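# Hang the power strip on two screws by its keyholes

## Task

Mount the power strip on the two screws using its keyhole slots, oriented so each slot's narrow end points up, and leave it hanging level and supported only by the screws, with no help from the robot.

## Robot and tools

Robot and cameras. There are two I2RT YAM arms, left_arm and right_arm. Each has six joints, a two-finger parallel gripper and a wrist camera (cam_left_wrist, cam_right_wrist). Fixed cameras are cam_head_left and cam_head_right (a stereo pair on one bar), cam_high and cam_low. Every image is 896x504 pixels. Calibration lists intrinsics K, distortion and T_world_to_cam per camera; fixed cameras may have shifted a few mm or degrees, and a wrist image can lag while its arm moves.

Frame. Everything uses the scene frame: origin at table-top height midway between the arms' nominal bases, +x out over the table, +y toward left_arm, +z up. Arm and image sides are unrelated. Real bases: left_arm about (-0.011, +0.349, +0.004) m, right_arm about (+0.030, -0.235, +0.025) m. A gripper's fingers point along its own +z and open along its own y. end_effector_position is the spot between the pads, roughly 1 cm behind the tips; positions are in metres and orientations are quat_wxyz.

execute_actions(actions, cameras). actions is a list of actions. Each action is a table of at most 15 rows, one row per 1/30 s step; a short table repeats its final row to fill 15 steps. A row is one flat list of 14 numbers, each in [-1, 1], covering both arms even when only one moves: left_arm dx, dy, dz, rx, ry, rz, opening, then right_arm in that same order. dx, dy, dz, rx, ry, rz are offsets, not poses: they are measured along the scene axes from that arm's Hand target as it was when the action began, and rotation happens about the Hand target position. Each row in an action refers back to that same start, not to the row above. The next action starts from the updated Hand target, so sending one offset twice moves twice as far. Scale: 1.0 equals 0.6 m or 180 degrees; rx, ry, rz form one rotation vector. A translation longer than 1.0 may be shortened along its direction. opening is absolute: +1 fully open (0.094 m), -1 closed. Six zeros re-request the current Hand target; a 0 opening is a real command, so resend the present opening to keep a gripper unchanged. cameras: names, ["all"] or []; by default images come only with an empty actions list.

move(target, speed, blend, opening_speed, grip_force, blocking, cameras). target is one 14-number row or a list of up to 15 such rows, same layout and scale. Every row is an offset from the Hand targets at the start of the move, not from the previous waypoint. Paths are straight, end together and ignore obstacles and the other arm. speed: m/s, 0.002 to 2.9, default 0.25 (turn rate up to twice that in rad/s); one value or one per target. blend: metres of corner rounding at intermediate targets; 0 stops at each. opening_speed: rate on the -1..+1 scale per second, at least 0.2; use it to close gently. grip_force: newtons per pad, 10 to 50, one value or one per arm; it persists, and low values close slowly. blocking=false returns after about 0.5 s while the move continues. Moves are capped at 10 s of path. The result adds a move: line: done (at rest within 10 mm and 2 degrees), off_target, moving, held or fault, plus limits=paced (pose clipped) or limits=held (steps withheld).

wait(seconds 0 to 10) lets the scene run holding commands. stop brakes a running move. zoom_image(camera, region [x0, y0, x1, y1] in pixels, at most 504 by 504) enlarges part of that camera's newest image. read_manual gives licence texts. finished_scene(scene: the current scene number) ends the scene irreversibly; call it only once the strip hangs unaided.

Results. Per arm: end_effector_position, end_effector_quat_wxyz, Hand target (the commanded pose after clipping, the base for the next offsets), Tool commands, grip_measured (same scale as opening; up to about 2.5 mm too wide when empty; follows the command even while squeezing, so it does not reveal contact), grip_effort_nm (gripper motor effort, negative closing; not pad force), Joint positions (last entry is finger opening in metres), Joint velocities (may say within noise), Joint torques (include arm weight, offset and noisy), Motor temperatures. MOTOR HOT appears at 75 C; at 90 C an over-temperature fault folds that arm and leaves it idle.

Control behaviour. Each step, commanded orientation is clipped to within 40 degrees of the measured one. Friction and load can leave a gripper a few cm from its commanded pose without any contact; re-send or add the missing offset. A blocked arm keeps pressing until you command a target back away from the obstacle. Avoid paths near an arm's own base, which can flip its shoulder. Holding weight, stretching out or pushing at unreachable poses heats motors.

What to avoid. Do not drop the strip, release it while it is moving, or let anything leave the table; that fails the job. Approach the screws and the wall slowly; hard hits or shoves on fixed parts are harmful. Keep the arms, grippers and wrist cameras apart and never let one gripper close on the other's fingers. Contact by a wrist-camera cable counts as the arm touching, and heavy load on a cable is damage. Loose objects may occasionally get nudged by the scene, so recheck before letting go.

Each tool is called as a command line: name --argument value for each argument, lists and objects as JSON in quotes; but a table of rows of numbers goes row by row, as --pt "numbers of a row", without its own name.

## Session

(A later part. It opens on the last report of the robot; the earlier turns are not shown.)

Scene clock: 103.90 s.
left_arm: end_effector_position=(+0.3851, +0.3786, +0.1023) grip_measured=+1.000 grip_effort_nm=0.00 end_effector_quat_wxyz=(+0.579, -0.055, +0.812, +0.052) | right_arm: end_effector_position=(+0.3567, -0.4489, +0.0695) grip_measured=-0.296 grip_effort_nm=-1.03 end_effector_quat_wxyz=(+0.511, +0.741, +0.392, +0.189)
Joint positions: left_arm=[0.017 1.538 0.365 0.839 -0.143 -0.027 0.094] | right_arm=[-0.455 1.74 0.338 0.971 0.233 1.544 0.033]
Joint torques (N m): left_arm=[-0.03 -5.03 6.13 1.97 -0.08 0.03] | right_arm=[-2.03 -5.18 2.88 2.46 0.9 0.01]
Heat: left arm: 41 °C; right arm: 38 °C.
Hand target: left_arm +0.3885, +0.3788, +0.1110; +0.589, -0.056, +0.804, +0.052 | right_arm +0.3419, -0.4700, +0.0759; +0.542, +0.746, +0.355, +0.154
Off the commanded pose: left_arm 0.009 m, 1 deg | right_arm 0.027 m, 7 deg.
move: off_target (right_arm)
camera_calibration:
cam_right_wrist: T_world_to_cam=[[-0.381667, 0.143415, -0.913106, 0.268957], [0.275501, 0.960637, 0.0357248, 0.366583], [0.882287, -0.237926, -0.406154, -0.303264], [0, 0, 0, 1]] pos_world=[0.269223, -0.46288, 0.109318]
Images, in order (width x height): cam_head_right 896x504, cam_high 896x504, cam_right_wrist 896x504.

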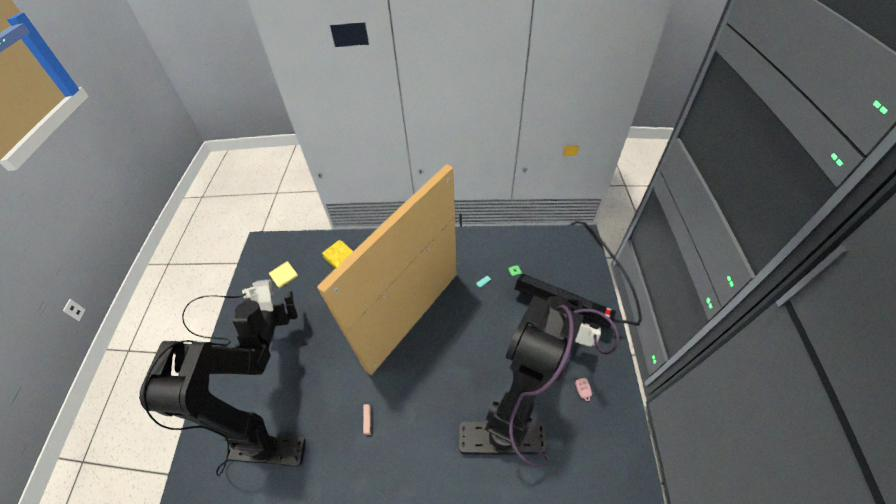

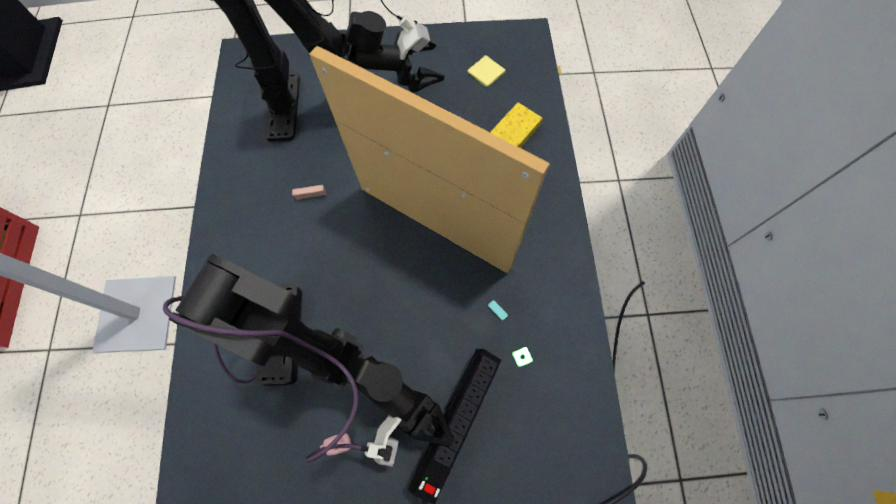

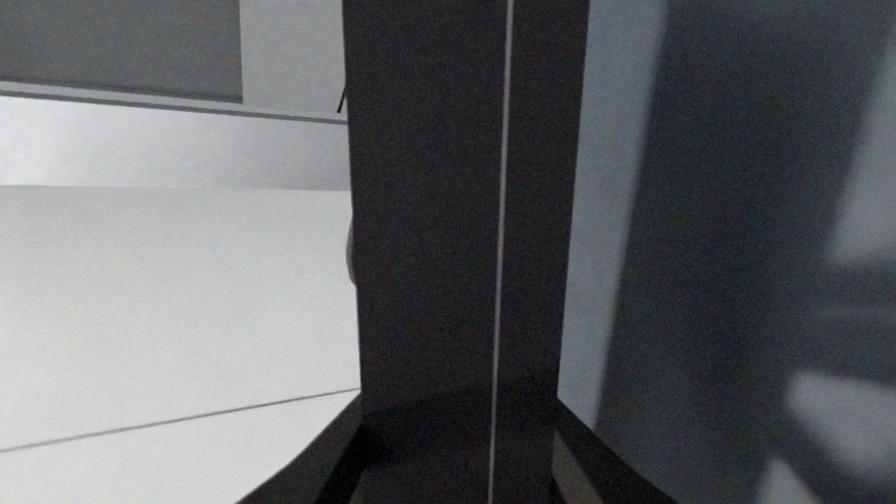

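move --target '[0, 0, 0, 0, 0, 0, 1.0, 0, 0, -0.0465, 0, 0, 0, -0.36]' --speed 0.1 --cameras '[]'

Scene clock: 108.67 s.
left_arm: end_effector_position=(+0.3851, +0.3786, +0.1023) grip_measured=+1.000 grip_effort_nm=0.00 end_effector_quat_wxyz=(+0.579, -0.055, +0.812, +0.052) | right_arm: end_effector_position=(+0.3556, -0.4509, +0.0417) grip_measured=-0.296 grip_effort_nm=-1.03 end_effector_quat_wxyz=(+0.513, +0.742, +0.389, +0.185)
Joint positions: left_arm=[0.017 1.538 0.365 0.839 -0.143 -0.027 0.094] | right_arm=[-0.458 1.927 0.328 1.169 0.24 1.544 0.033]
Joint torques (N m): left_arm=[-0.02 -5.03 6.13 1.96 -0.08 0.03] | right_arm=[-1.87 -5.65 2.1 2.45 0.82 0.02]
Heat: left arm: 41 °C; right arm: 37 °C.
Hand target: left_arm +0.3885, +0.3788, +0.1110; +0.589, -0.056, +0.804, +0.052 | right_arm +0.3420, -0.4699, +0.0480; +0.542, +0.746, +0.355, +0.154
Off the commanded pose: left_arm 0.009 m, 1 deg | right_arm 0.024 m, 6 deg.
move: off_target (right_arm)
No camera images: "cameras" was empty.

move --target '[0, 0, 0, 0, 0, 0, 1.0, 0, 0, -0.02, 0, 0, 0, -0.36]' --speed 0.06 --cameras '["cam_high", "cam_right_wrist"]'

Scene clock: 109.97 s.
left_arm: end_effector_position=(+0.3851, +0.3786, +0.1023) grip_measured=+1.000 grip_effort_nm=0.00 end_effector_quat_wxyz=(+0.579, -0.055, +0.812, +0.052) | right_arm: end_effector_position=(+0.3561, -0.4517, +0.0329) grip_measured=-0.296 grip_effort_nm=-1.03 end_effector_quat_wxyz=(+0.517, +0.742, +0.384, +0.190)
Joint positions: left_arm=[0.017 1.538 0.365 0.839 -0.143 -0.027 0.094] | right_arm=[-0.458 2.007 0.328 1.261 0.241 1.551 0.033]
Joint torques (N m): left_arm=[-0.03 -5.03 6.15 1.96 -0.08 0.02] | right_arm=[-1.73 -5.94 1.57 2.34 0.79 -0.11]
Heat: left arm: 41 °C; right arm: 37 °C.
Hand target: left_arm +0.3885, +0.3788, +0.1110; +0.589, -0.056, +0.804, +0.052 | right_arm +0.3419, -0.4700, +0.0360; +0.542, +0.746, +0.355, +0.154
Off the commanded pose: left_arm 0.009 m, 1 deg | right_arm 0.023 m, 6 deg.
move: off_target (right_arm)
camera_calibration:
cam_right_wrist: T_world_to_cam=[[-0.366451, 0.144884, -0.919088, 0.231071], [0.288409, 0.956836, 0.0358423, 0.36446], [0.884609, -0.251939, -0.39242, -0.325847], [0, 0, 0, 1]] pos_world=[0.267809, -0.464301, 0.0714432]
Images, in order (width x height): cam_high 896x504, cam_right_wrist 896x504.

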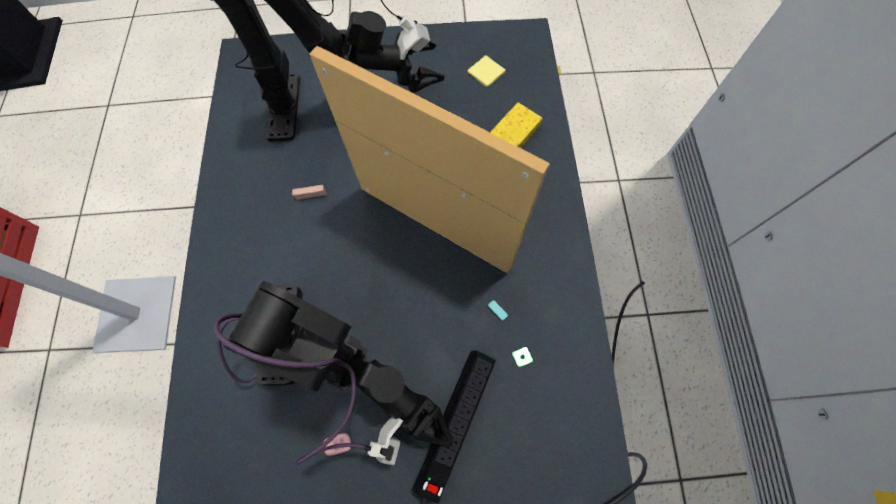

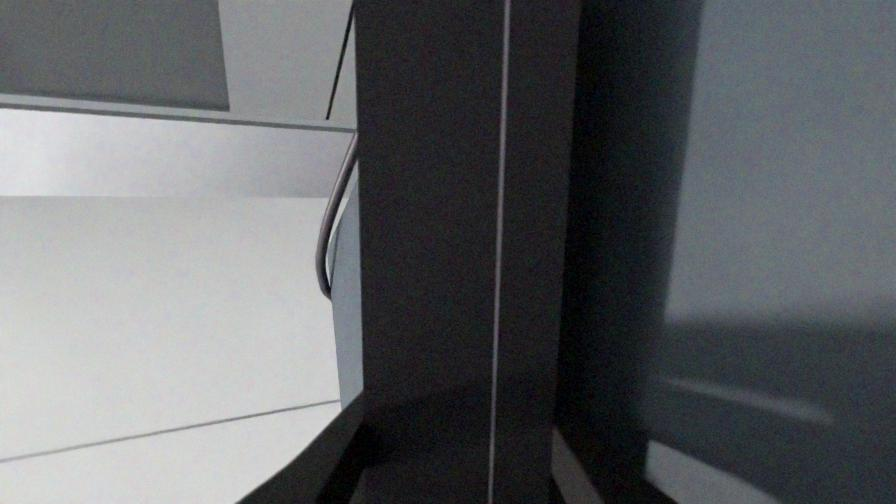

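move --target '[0, 0, 0, 0, 0, 0, 1.0, 0, 0, -0.01, 0, 0, 0, -0.36]' --speed 0.05 --cameras '["cam_right_wrist"]'

Scene clock: 114.73 s.
left_arm: end_effector_position=(+0.3851, +0.3786, +0.1023) grip_measured=+1.000 grip_effort_nm=0.00 end_effector_quat_wxyz=(+0.579, -0.055, +0.812, +0.052) | right_arm: end_effector_position=(+0.3566, -0.4524, +0.0304) grip_measured=-0.296 grip_effort_nm=-1.03 end_effector_quat_wxyz=(+0.521, +0.740, +0.378, +0.195)
Joint positions: left_arm=[0.017 1.538 0.365 0.839 -0.143 -0.027 0.094] | right_arm=[-0.459 2.047 0.328 1.314 0.242 1.559 0.033]
Joint torques (N m): left_arm=[-0.02 -5.03 6.15 1.96 -0.08 0.03] | right_arm=[-1.63 -5.63 1.47 2.21 0.8 -0.14]
Heat: left arm: 41 °C; right arm: 38 °C.
Hand target: left_arm +0.3885, +0.3788, +0.1110; +0.589, -0.056, +0.804, +0.052 | right_arm +0.3420, -0.4700, +0.0301; +0.542, +0.746, +0.355, +0.154
Off the commanded pose: left_arm 0.009 m, 1 deg | right_arm 0.023 m, 6 deg.
move: off_target (right_arm)
camera_calibration:
cam_right_wrist: T_world_to_cam=[[-0.350594, 0.144695, -0.925282, 0.223491], [0.291776, 0.955696, 0.0388955, 0.3632], [0.889916, -0.256338, -0.37728, -0.33182], [0, 0, 0, 1]] pos_world=[0.267674, -0.464505, 0.0674766]
Images, in order (width x height): cam_right_wrist 896x504.

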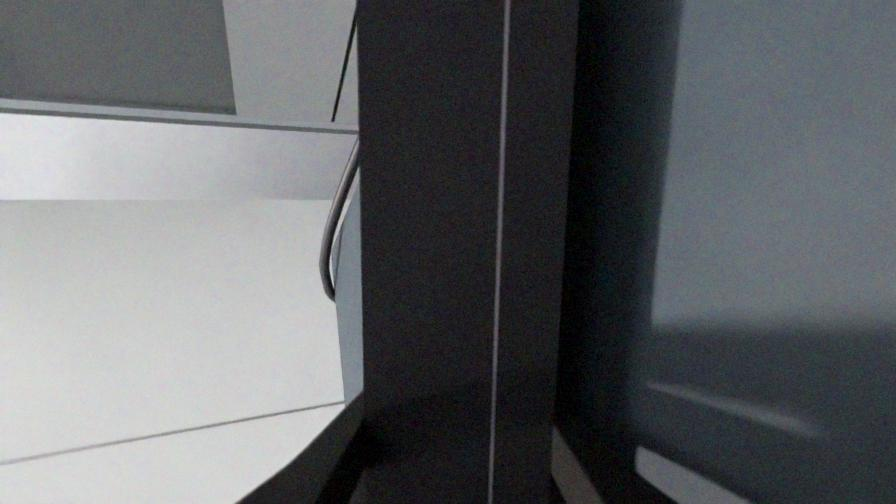

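move --target '[0, 0, 0, 0, 0, 0, 1.0, 0, 0, 0, 0, 0, 0, 0.08]' --speed 0.05 --opening_speed 0.5 --cameras '["cam_right_wrist", "cam_high"]'

Scene clock: 116.63 s.
left_arm: end_effector_position=(+0.3851, +0.3786, +0.1023) grip_measured=+1.000 grip_effort_nm=0.00 end_effector_quat_wxyz=(+0.579, -0.055, +0.812, +0.052) | right_arm: end_effector_position=(+0.3457, -0.4660, +0.0318) grip_measured=+0.078 grip_effort_nm=0.09 end_effector_quat_wxyz=(+0.537, +0.746, +0.359, +0.164)
Joint positions: left_arm=[0.017 1.538 0.365 0.839 -0.143 -0.027 0.094] | right_arm=[-0.474 2.056 0.328 1.331 0.308 1.546 0.051]
Joint torques (N m): left_arm=[-0.05 -5.03 6.15 1.96 -0.08 0.03] | right_arm=[-0.51 -5.9 1.88 2.16 0.19 -0.06]
Motor temperatures (°C): left_arm=[26 30 41 38 27 27 26] | right_arm=[28 35 36 38 27 25 25]
Heat: left arm: 41 °C; right arm: 38 °C.
Hand target: left_arm +0.3885, +0.3788, +0.1110; +0.589, -0.056, +0.804, +0.052 | right_arm +0.3420, -0.4700, +0.0300; +0.542, +0.746, +0.355, +0.154
Off the commanded pose: left_arm 0.009 m, 1 deg | right_arm 0.006 m, 1 deg.
move: done
camera_calibration:
cam_right_wrist: T_world_to_cam=[[-0.353974, 0.137649, -0.92507, 0.220905], [0.358662, 0.933466, 0.00165824, 0.347132], [0.86375, -0.3312, -0.379793, -0.350945], [0, 0, 0, 1]] pos_world=[0.25682, -0.470677, 0.0704905]
Images, in order (width x height): cam_high 896x504, cam_right_wrist 896x504.

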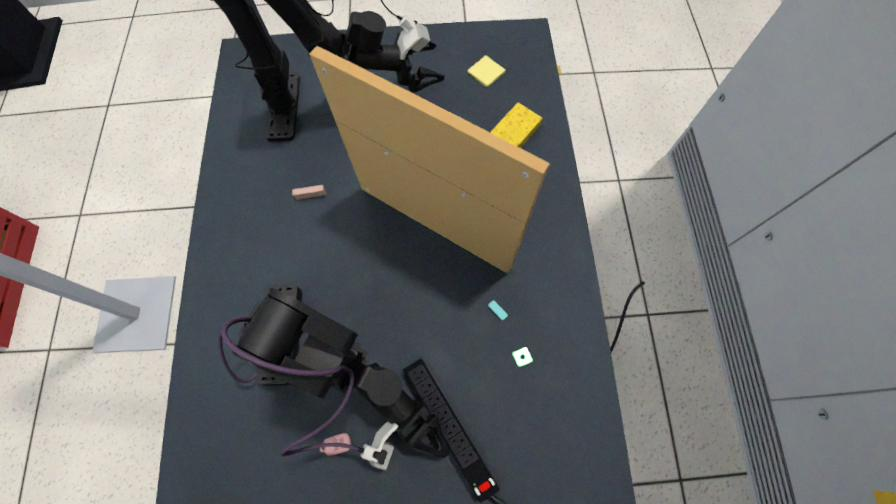

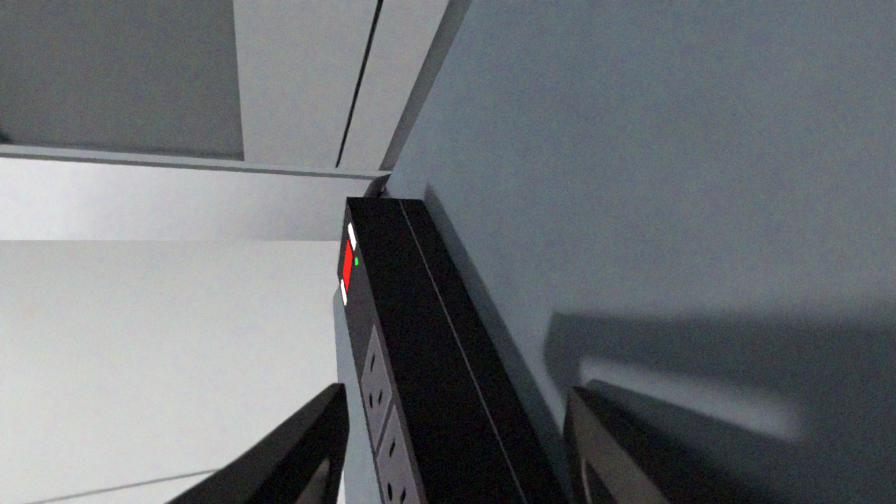

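zoom_image --camera "cam_high" --region '[360, 340, 530, 504]'

Scaled by 2.965 from the camera's 896x504 image, which has a finer 1280x720 frame.

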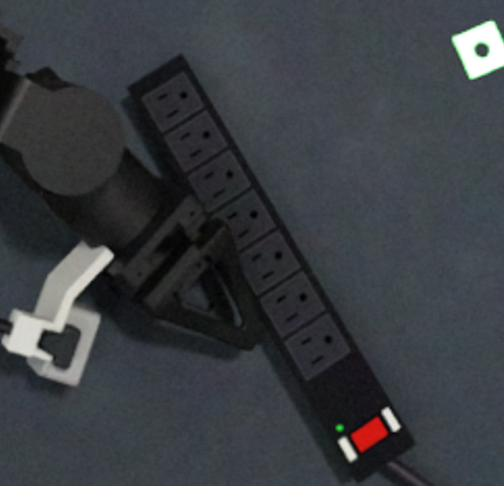

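move --pt "0 0 0 0 0 0 1.0 -0.0523 -0.0258 0.005 0 0 0 0.08" --pt "0 0 0 0 0 0 1.0 -0.04 -0.02 0.2 0.0553 0.1923 0.1583 0.08" --speed '[0.12, 0.35]' --blend '[0.01, 0]' --cameras '[]'

move --target '[0, 0, 0, 0, 0, 0, 1.0, 0.1145, 0.0285, -0.05, 0.0553, 0.1923, 0.1583, 1.0]' --speed 0.35 --cameras '["cam_high", "cam_right_wrist"]'

Scene clock: 129.23 s.
left_arm: end_effector_position=(+0.3851, +0.3786, +0.1023) grip_measured=+1.000 grip_effort_nm=0.00 end_effector_quat_wxyz=(+0.579, -0.055, +0.812, +0.052) | right_arm: end_effector_position=(+0.3140, -0.4772, +0.1424) grip_measured=+0.078 grip_effort_nm=0.08 end_effector_quat_wxyz=(+0.289, +0.696, +0.652, +0.084)
Joint positions: left_arm=[0.017 1.538 0.365 0.839 -0.143 -0.027 0.094] | right_arm=[-0.754 1.443 0.975 -0.505 -0.135 0.904 0.051]
Joint torques (N m): left_arm=[-0.03 -5.03 6.15 1.97 -0.08 0.03] | right_arm=[-0.25 -5.23 9.28 1.4 -0.11 -0.03]
Heat: left arm: 41 °C; right arm: 37 °C.
Hand target: left_arm +0.3885, +0.3788, +0.1110; +0.589, -0.056, +0.804, +0.052 | right_arm +0.3180, -0.4819, +0.1499; +0.294, +0.692, +0.654, +0.083
Off the commanded pose: left_arm 0.009 m, 1 deg | right_arm 0.010 m, 1 deg.
move: done
No camera images: "cameras" was empty.

Scene clock: 131.37 s.
left_arm: end_effector_position=(+0.3851, +0.3786, +0.1023) grip_measured=+1.000 grip_effort_nm=0.00 end_effector_quat_wxyz=(+0.579, -0.055, +0.812, +0.052) | right_arm: end_effector_position=(+0.3854, -0.4616, +0.1217) grip_measured=+0.998 grip_effort_nm=0.08 end_effector_quat_wxyz=(+0.005, +0.531, +0.847, +0.005)
Joint positions: left_arm=[0.017 1.538 0.365 0.839 -0.143 -0.027 0.094] | right_arm=[-0.554 2.162 1.96 -1.359 -0.011 0.545 0.094]
Joint torques (N m): left_arm=[-0.03 -5.03 6.13 1.96 -0.08 0.03] | right_arm=[0.12 -9.94 8.05 0.43 0.1 -0.06]
Heat: left arm: 41 °C; right arm: 37 °C.
Hand target: left_arm +0.3885, +0.3788, +0.1110; +0.589, -0.056, +0.804, +0.052 | right_arm +0.3867, -0.4649, +0.1200; +0.000, +0.529, +0.849, -0.001
Off the commanded pose: left_arm 0.009 m, 1 deg | right_arm 0.004 m, 1 deg.
move: done
camera_calibration:
cam_right_wrist: T_world_to_cam=[[-0.891958, -0.450536, -0.0378023, 0.145316], [-0.425, 0.806999, 0.410032, 0.522612], [-0.154228, 0.381797, -0.911287, 0.436554], [0, 0, 0, 1]] pos_world=[0.419055, -0.522953, 0.189032]
Images, in order (width x height): cam_high 896x504, cam_right_wrist 896x504.

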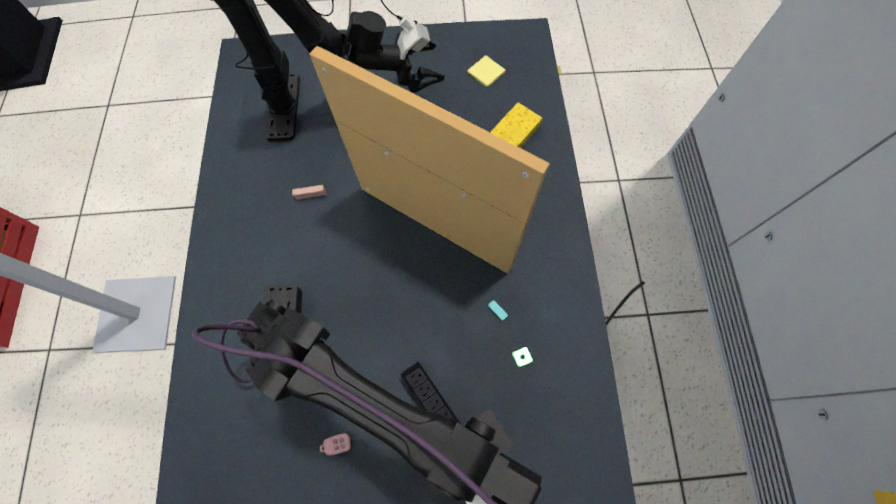

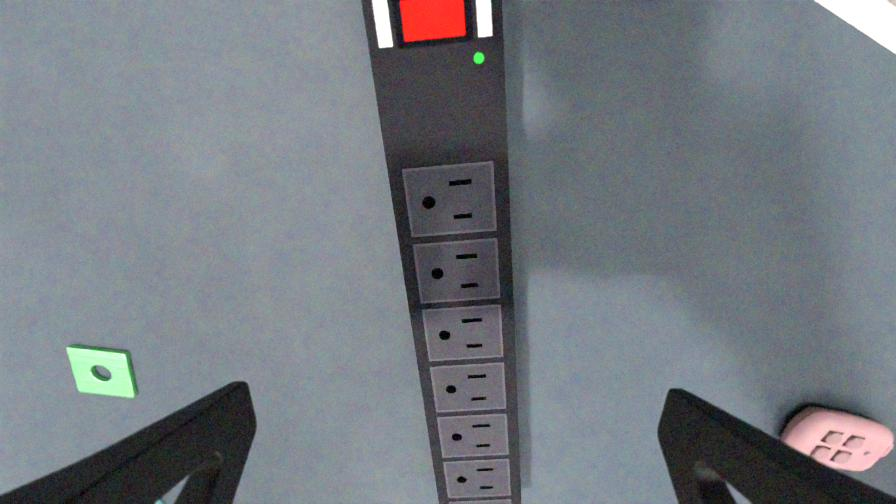

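move --pt "0 0 0 0 0 0 1.0 0 0.003 -0.1783 0 0 0.0322 1.0" --pt "0 0 0 0 0 0 1.0 0 0.003 -0.1783 0 0 0.0322 -0.1" --speed 0.2 --opening_speed 0.9 --cameras '["cam_right_wrist", "cam_high"]'

Scene clock: 137.10 s.
left_arm: end_effector_position=(+0.3851, +0.3786, +0.1023) grip_measured=+1.000 grip_effort_nm=0.00 end_effector_quat_wxyz=(+0.579, -0.055, +0.812, +0.052) | right_arm: end_effector_position=(+0.3859, -0.4623, +0.0189) grip_measured=-0.093 grip_effort_nm=-0.79 end_effector_quat_wxyz=(+0.000, +0.488, +0.873, +0.005)
Joint positions: left_arm=[0.017 1.538 0.365 0.839 -0.143 -0.027 0.094] | right_arm=[-0.554 2.239 1.67 -1.003 -0.009 0.445 0.043]
Joint velocities: left_arm=[within noise] | right_arm=[0.007 -0.002 -0.012 0.051 0.007 -0.095 -0.004]
Joint torques (N m): left_arm=[-0.03 -5.03 6.16 1.96 -0.08 0.03] | right_arm=[0.36 -11.21 4.86 0.7 0.05 0]
Heat: left arm: 41 °C; right arm: 36 °C.
Hand target: left_arm +0.3885, +0.3788, +0.1110; +0.589, -0.056, +0.804, +0.052 | right_arm +0.3868, -0.4631, +0.0131; +0.000, +0.485, +0.875, -0.001
Off the commanded pose: left_arm 0.009 m, 1 deg | right_arm 0.006 m, 1 deg.
move: done
camera_calibration:
cam_right_wrist: T_world_to_cam=[[-0.842871, -0.537148, -0.0322737, 0.0824693], [-0.500015, 0.759615, 0.415897, 0.572406], [-0.198883, 0.366685, -0.908839, 0.353452], [0, 0, 0, 1]] pos_world=[0.426018, -0.520115, 0.0858302]
Images, in order (width x height): cam_high 896x504, cam_right_wrist 896x504.

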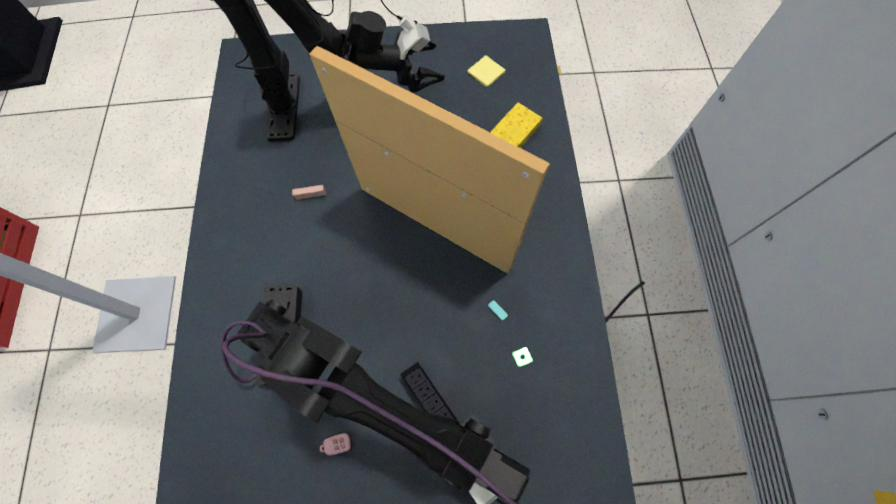

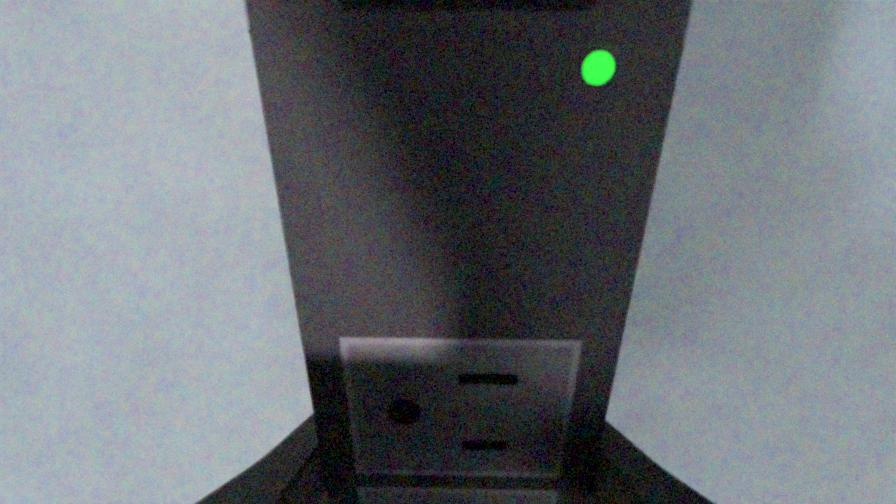

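move --pt "0 0 0 0 0 0 1.0 -0.003 0.0135 0.145 0 0 0 -0.2" --pt "0 0 0 0 0 0 1.0 -0.0197 0.1052 0.26 0 0 0.2778 -0.2" --pt "0 0 0 0 0 0 1.0 -0.0447 0.2218 0.285 0 0 0.6111 -0.2" --pt "0 0 0 0 0 0 1.0 -0.0613 0.3052 0.29 0 0 0.7778 -0.2" --speed 0.35 --blend '[0.02, 0.03, 0.03, 0]' --cameras '["cam_right_wrist", "cam_high", "cam_head_left", "cam_head_right"]'

Scene clock: 159.53 s.
left_arm: end_effector_position=(+0.3851, +0.3786, +0.1023) grip_measured=+1.000 grip_effort_nm=0.00 end_effector_quat_wxyz=(+0.579, -0.055, +0.812, +0.052) | right_arm: end_effector_position=(+0.3741, -0.3084, +0.1787) grip_measured=-0.098 grip_effort_nm=-1.03 end_effector_quat_wxyz=(-0.016, -0.636, +0.770, -0.056)
Joint positions: left_arm=[0.017 1.538 0.365 0.839 -0.143 -0.027 0.094] | right_arm=[-0.142 1.819 1.692 -1.38 0.098 -1.547 0.042]
Joint torques (N m): left_arm=[-0.02 -5.03 6.16 1.97 -0.08 0.03] | right_arm=[1.5 -12.53 4.59 -0.24 -0.92 -0.24]
Motor temperatures (°C): left_arm=[26 30 41 38 27 27 26] | right_arm=[28 35 37 33 27 25 25]
Heat: left arm: 41 °C; right arm: 37 °C.
Hand target: left_arm +0.3885, +0.3788, +0.1110; +0.589, -0.056, +0.804, +0.052 | right_arm +0.3500, -0.2800, +0.1871; +0.001, -0.656, +0.755, +0.000
Off the commanded pose: left_arm 0.009 m, 1 deg | right_arm 0.038 m, 7 deg.
move: off_target (right_arm)
camera_calibration:
cam_right_wrist: T_world_to_cam=[[0.984298, -0.171675, 0.0410581, -0.42367], [-0.169086, -0.850222, 0.49853, -0.251854], [-0.0506767, -0.497644, -0.8659, 0.110261], [0, 0, 0, 1]] pos_world=[0.38002, -0.231995, 0.238427]
Images, in order (width x height): cam_head_left 896x504, cam_head_right 896x504, cam_high 896x504, cam_right_wrist 896x504.

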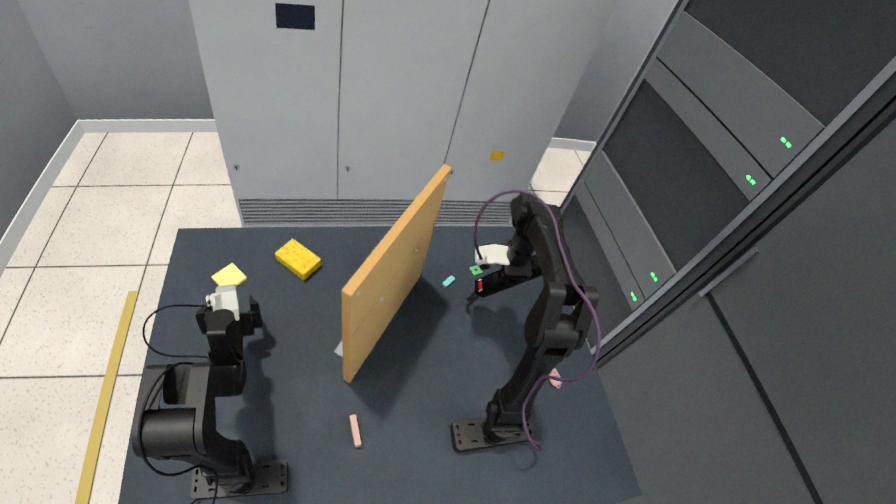

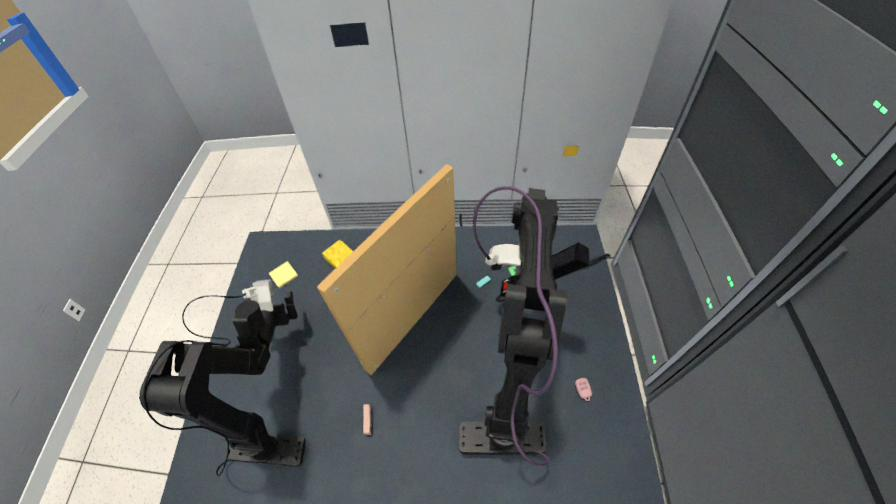

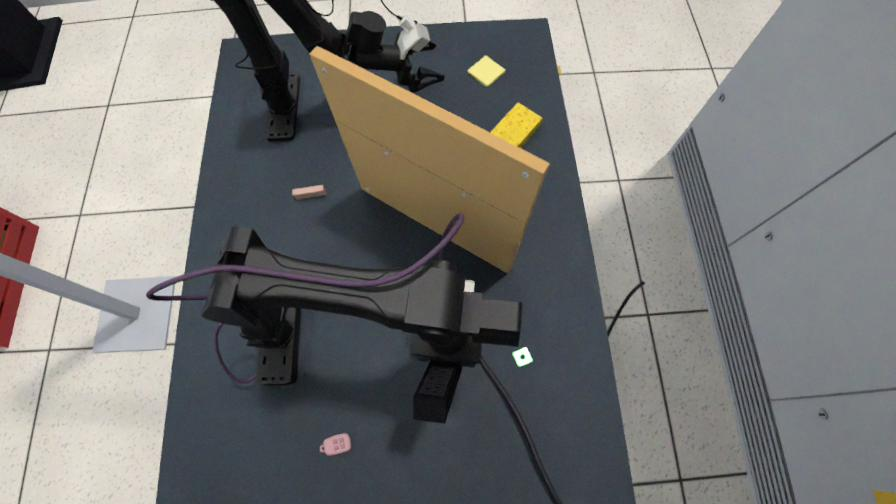

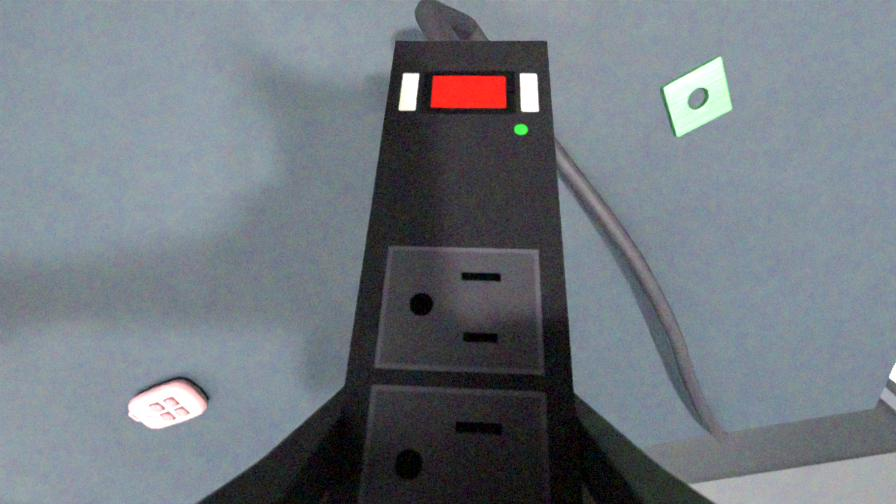

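move --pt "0 0 0 0 0 0 1.0 0.02 -0.023 -0.13 0 0 0 -0.2" --pt "0 0 0 0 0 0 1.0 0.02 -0.023 -0.285 0 0 0 -0.2" --speed '[0.2, 0.06]' --blend '[0.01, 0]' --cameras '["cam_right_wrist", "cam_head_left", "cam_high"]'

Scene clock: 166.17 s.
left_arm: end_effector_position=(+0.3851, +0.3786, +0.1023) grip_measured=+1.000 grip_effort_nm=0.00 end_effector_quat_wxyz=(+0.579, -0.055, +0.812, +0.052) | right_arm: end_effector_position=(+0.3687, -0.3279, +0.0311) grip_measured=-0.099 grip_effort_nm=-1.03 end_effector_quat_wxyz=(-0.015, -0.619, +0.783, -0.054)
Joint positions: left_arm=[0.017 1.538 0.365 0.839 -0.143 -0.027 0.094] | right_arm=[-0.203 1.912 1.213 -0.806 0.091 -1.563 0.042]
Joint torques (N m): left_arm=[-0.03 -5.04 6.13 1.96 -0.09 0.03] | right_arm=[3.73 -7.15 3.69 0.45 -0.86 -0.43]
Heat: left arm: 41 °C; right arm: 36 °C.
Hand target: left_arm +0.3885, +0.3788, +0.1110; +0.589, -0.056, +0.804, +0.052 | right_arm +0.3620, -0.2938, +0.0161; +0.001, -0.656, +0.755, +0.000
Off the commanded pose: left_arm 0.009 m, 1 deg | right_arm 0.038 m, 8 deg.
move: off_target (right_arm)
camera_calibration:
cam_right_wrist: T_world_to_cam=[[0.975762, -0.214965, 0.0409823, -0.426636], [-0.206842, -0.844813, 0.493465, -0.179927], [-0.0714552, -0.489981, -0.8688, -0.0172171], [0, 0, 0, 1]] pos_world=[0.377849, -0.252153, 0.091314]
Images, in order (width x height): cam_head_left 896x504, cam_high 896x504, cam_right_wrist 896x504.

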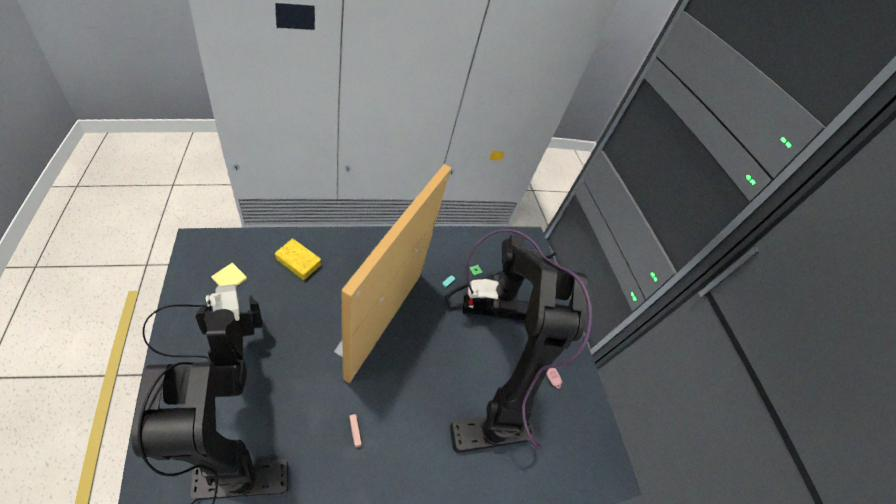

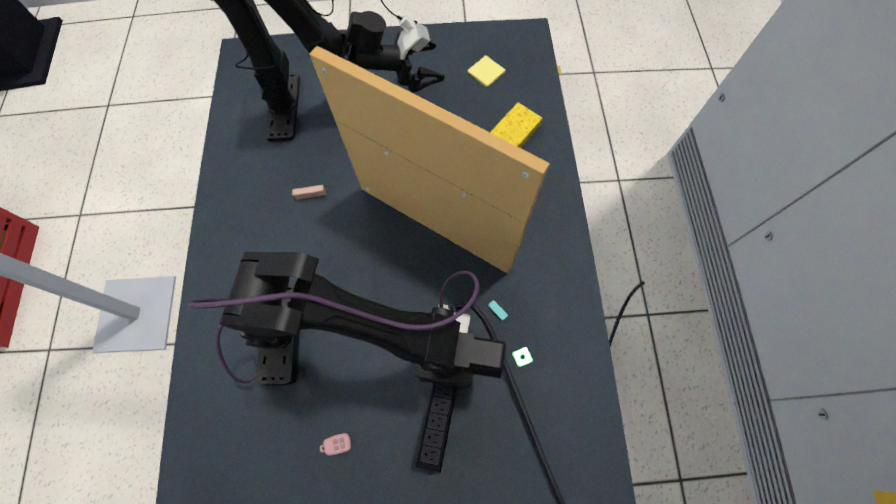

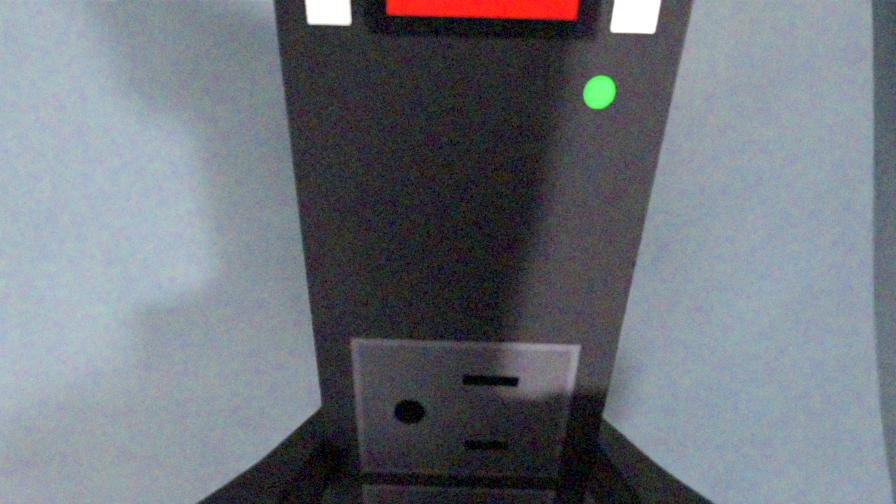

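move --target '[0, 0, 0, 0, 0, 0, 1.0, 0.0067, -0.055, -0.015, 0, 0, 0, -0.2]' --speed 0.06 --cameras '["cam_right_wrist"]'

Scene clock: 168.17 s.
left_arm: end_effector_position=(+0.3851, +0.3786, +0.1023) grip_measured=+1.000 grip_effort_nm=0.00 end_effector_quat_wxyz=(+0.579, -0.055, +0.812, +0.052) | right_arm: end_effector_position=(+0.3697, -0.3445, +0.0200) grip_measured=-0.099 grip_effort_nm=-1.03 end_effector_quat_wxyz=(-0.006, -0.625, +0.779, -0.041)
Joint positions: left_arm=[0.017 1.538 0.365 0.839 -0.143 -0.027 0.094] | right_arm=[-0.266 1.955 1.226 -0.782 0.056 -1.639 0.042]
Joint torques (N m): left_arm=[-0.02 -5.03 6.15 1.96 -0.08 0.03] | right_arm=[1.44 -6.35 5.44 0.46 -0.53 -0.53]
Heat: left arm: 41 °C; right arm: 36 °C.
Hand target: left_arm +0.3885, +0.3788, +0.1110; +0.589, -0.056, +0.804, +0.052 | right_arm +0.3660, -0.3268, +0.0071; +0.001, -0.656, +0.755, +0.000
Off the commanded pose: left_arm 0.009 m, 1 deg | right_arm 0.022 m, 7 deg.
move: off_target (right_arm)
camera_calibration:
cam_right_wrist: T_world_to_cam=[[0.979034, -0.201267, 0.0313846, -0.427006], [-0.192414, -0.86318, 0.466795, -0.199383], [-0.0668598, -0.463046, -0.883809, -0.0271539], [0, 0, 0, 1]] pos_world=[0.377874, -0.270619, 0.0824734]
Images, in order (width x height): cam_right_wrist 896x504.

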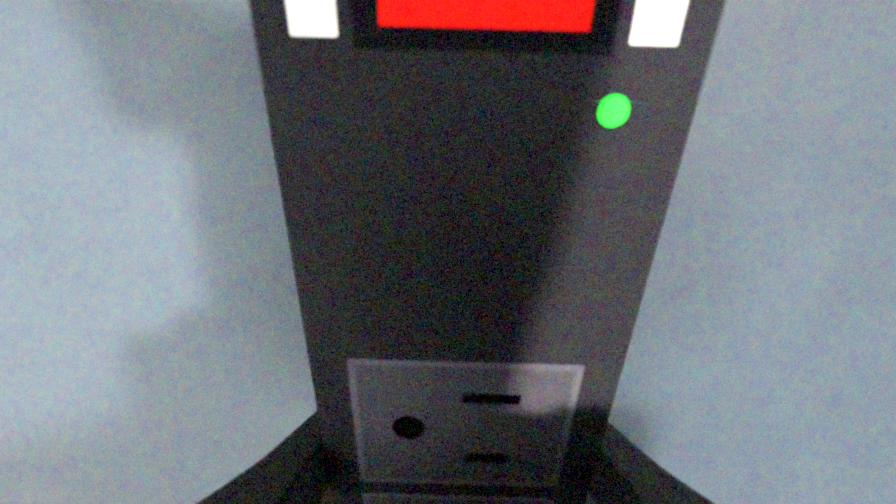

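move --pt "0 0 0 0 0 0 1.0 0.0105 -0.01 0.015 0 0 -0.0256 0.3" --pt "0 0 0 0 0 0 1.0 0.0105 -0.01 0.012 0 0 -0.0256 -0.2" --speed 0.08 --opening_speed 0.9 --cameras '["cam_right_wrist"]'

Scene clock: 174.80 s.
left_arm: end_effector_position=(+0.3851, +0.3786, +0.1023) grip_measured=+1.000 grip_effort_nm=0.00 end_effector_quat_wxyz=(+0.579, -0.055, +0.812, +0.052) | right_arm: end_effector_position=(+0.3707, -0.3412, +0.0166) grip_measured=-0.061 grip_effort_nm=-0.98 end_effector_quat_wxyz=(-0.007, -0.608, +0.793, -0.020)
Joint positions: left_arm=[0.017 1.538 0.365 0.839 -0.143 -0.027 0.094] | right_arm=[-0.266 1.99 1.265 -0.821 0.035 -1.595 0.044]
Joint torques (N m): left_arm=[-0.03 -5.03 6.13 1.96 -0.08 0.02] | right_arm=[0.65 -8.2 6.46 0.38 -0.3 -0.34]
Heat: left arm: 41 °C; right arm: 37 °C.
Hand target: left_arm +0.3885, +0.3788, +0.1110; +0.589, -0.056, +0.804, +0.052 | right_arm +0.3723, -0.3327, +0.0142; +0.001, -0.625, +0.781, +0.000
Off the commanded pose: left_arm 0.009 m, 1 deg | right_arm 0.009 m, 3 deg.
move: off_target (right_arm); target 2's new opening was sent with right_arm's hand 0.010 m and 3 deg from that target
camera_calibration:
cam_right_wrist: T_world_to_cam=[[0.96961, -0.244656, -0.00094368, -0.437985], [-0.218672, -0.86835, 0.445141, -0.186467], [-0.109726, -0.431407, -0.89546, -0.00165114], [0, 0, 0, 1]] pos_world=[0.383719, -0.269787, 0.0811123]
Images, in order (width x height): cam_right_wrist 896x504.

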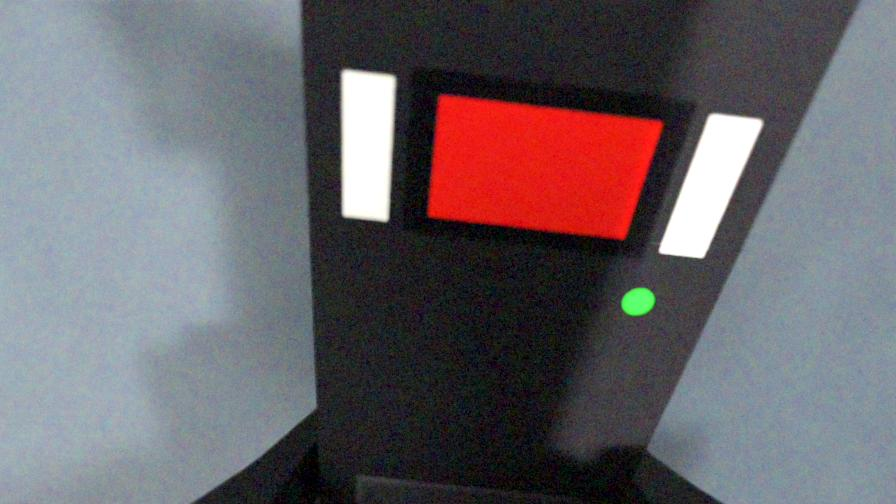

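move --pt "0 0 0 0 0 0 1.0 0 0 0.003 0 0 0 0.4" --pt "0 0 0 0 0 0 1.0 -0.0093 -0.0377 0.003 0 0 -0.0444 0.4" --speed 0.12 --cameras '["cam_right_wrist"]'

Scene clock: 179.83 s.
left_arm: end_effector_position=(+0.3851, +0.3786, +0.1023) grip_measured=+1.000 grip_effort_nm=0.00 end_effector_quat_wxyz=(+0.579, -0.055, +0.812, +0.052) | right_arm: end_effector_position=(+0.3643, -0.3572, +0.0176) grip_measured=+0.400 grip_effort_nm=0.01 end_effector_quat_wxyz=(-0.001, -0.570, +0.822, -0.012)
Joint positions: left_arm=[0.017 1.538 0.365 0.839 -0.143 -0.027 0.094] | right_arm=[-0.325 1.99 1.27 -0.832 0.015 -1.558 0.066]
Joint torques (N m): left_arm=[-0.03 -5.01 6.15 1.96 -0.08 0.02] | right_arm=[0.01 -7.97 7.27 0.36 -0.19 0.09]
Heat: left arm: 41 °C; right arm: 37 °C.
Hand target: left_arm +0.3885, +0.3788, +0.1110; +0.589, -0.056, +0.804, +0.052 | right_arm +0.3667, -0.3554, +0.0160; +0.001, -0.569, +0.822, +0.000
Off the commanded pose: left_arm 0.009 m, 1 deg | right_arm 0.003 m, 1 deg.
move: done
camera_calibration:
cam_right_wrist: T_world_to_cam=[[0.941928, -0.335767, -0.00569204, -0.45808], [-0.301525, -0.853089, 0.425818, -0.166224], [-0.147831, -0.399373, -0.904791, 0.017135], [0, 0, 0, 1]] pos_world=[0.383891, -0.288769, 0.0836773]
Images, in order (width x height): cam_right_wrist 896x504.

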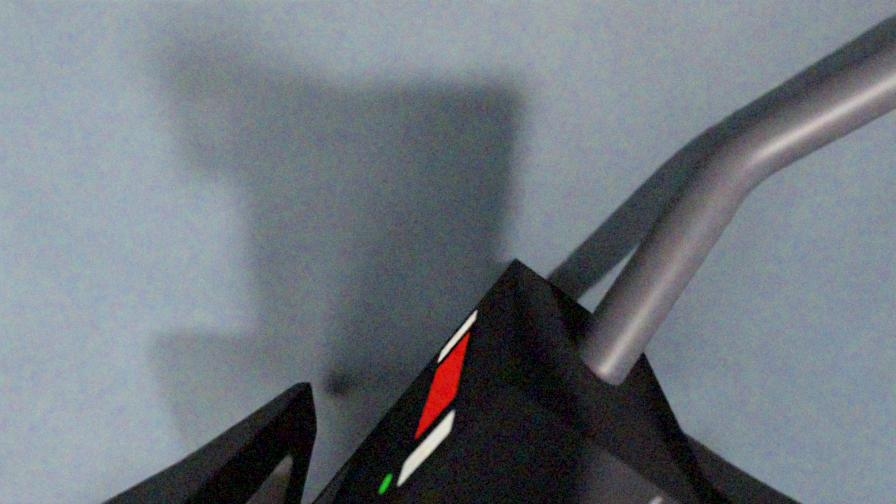

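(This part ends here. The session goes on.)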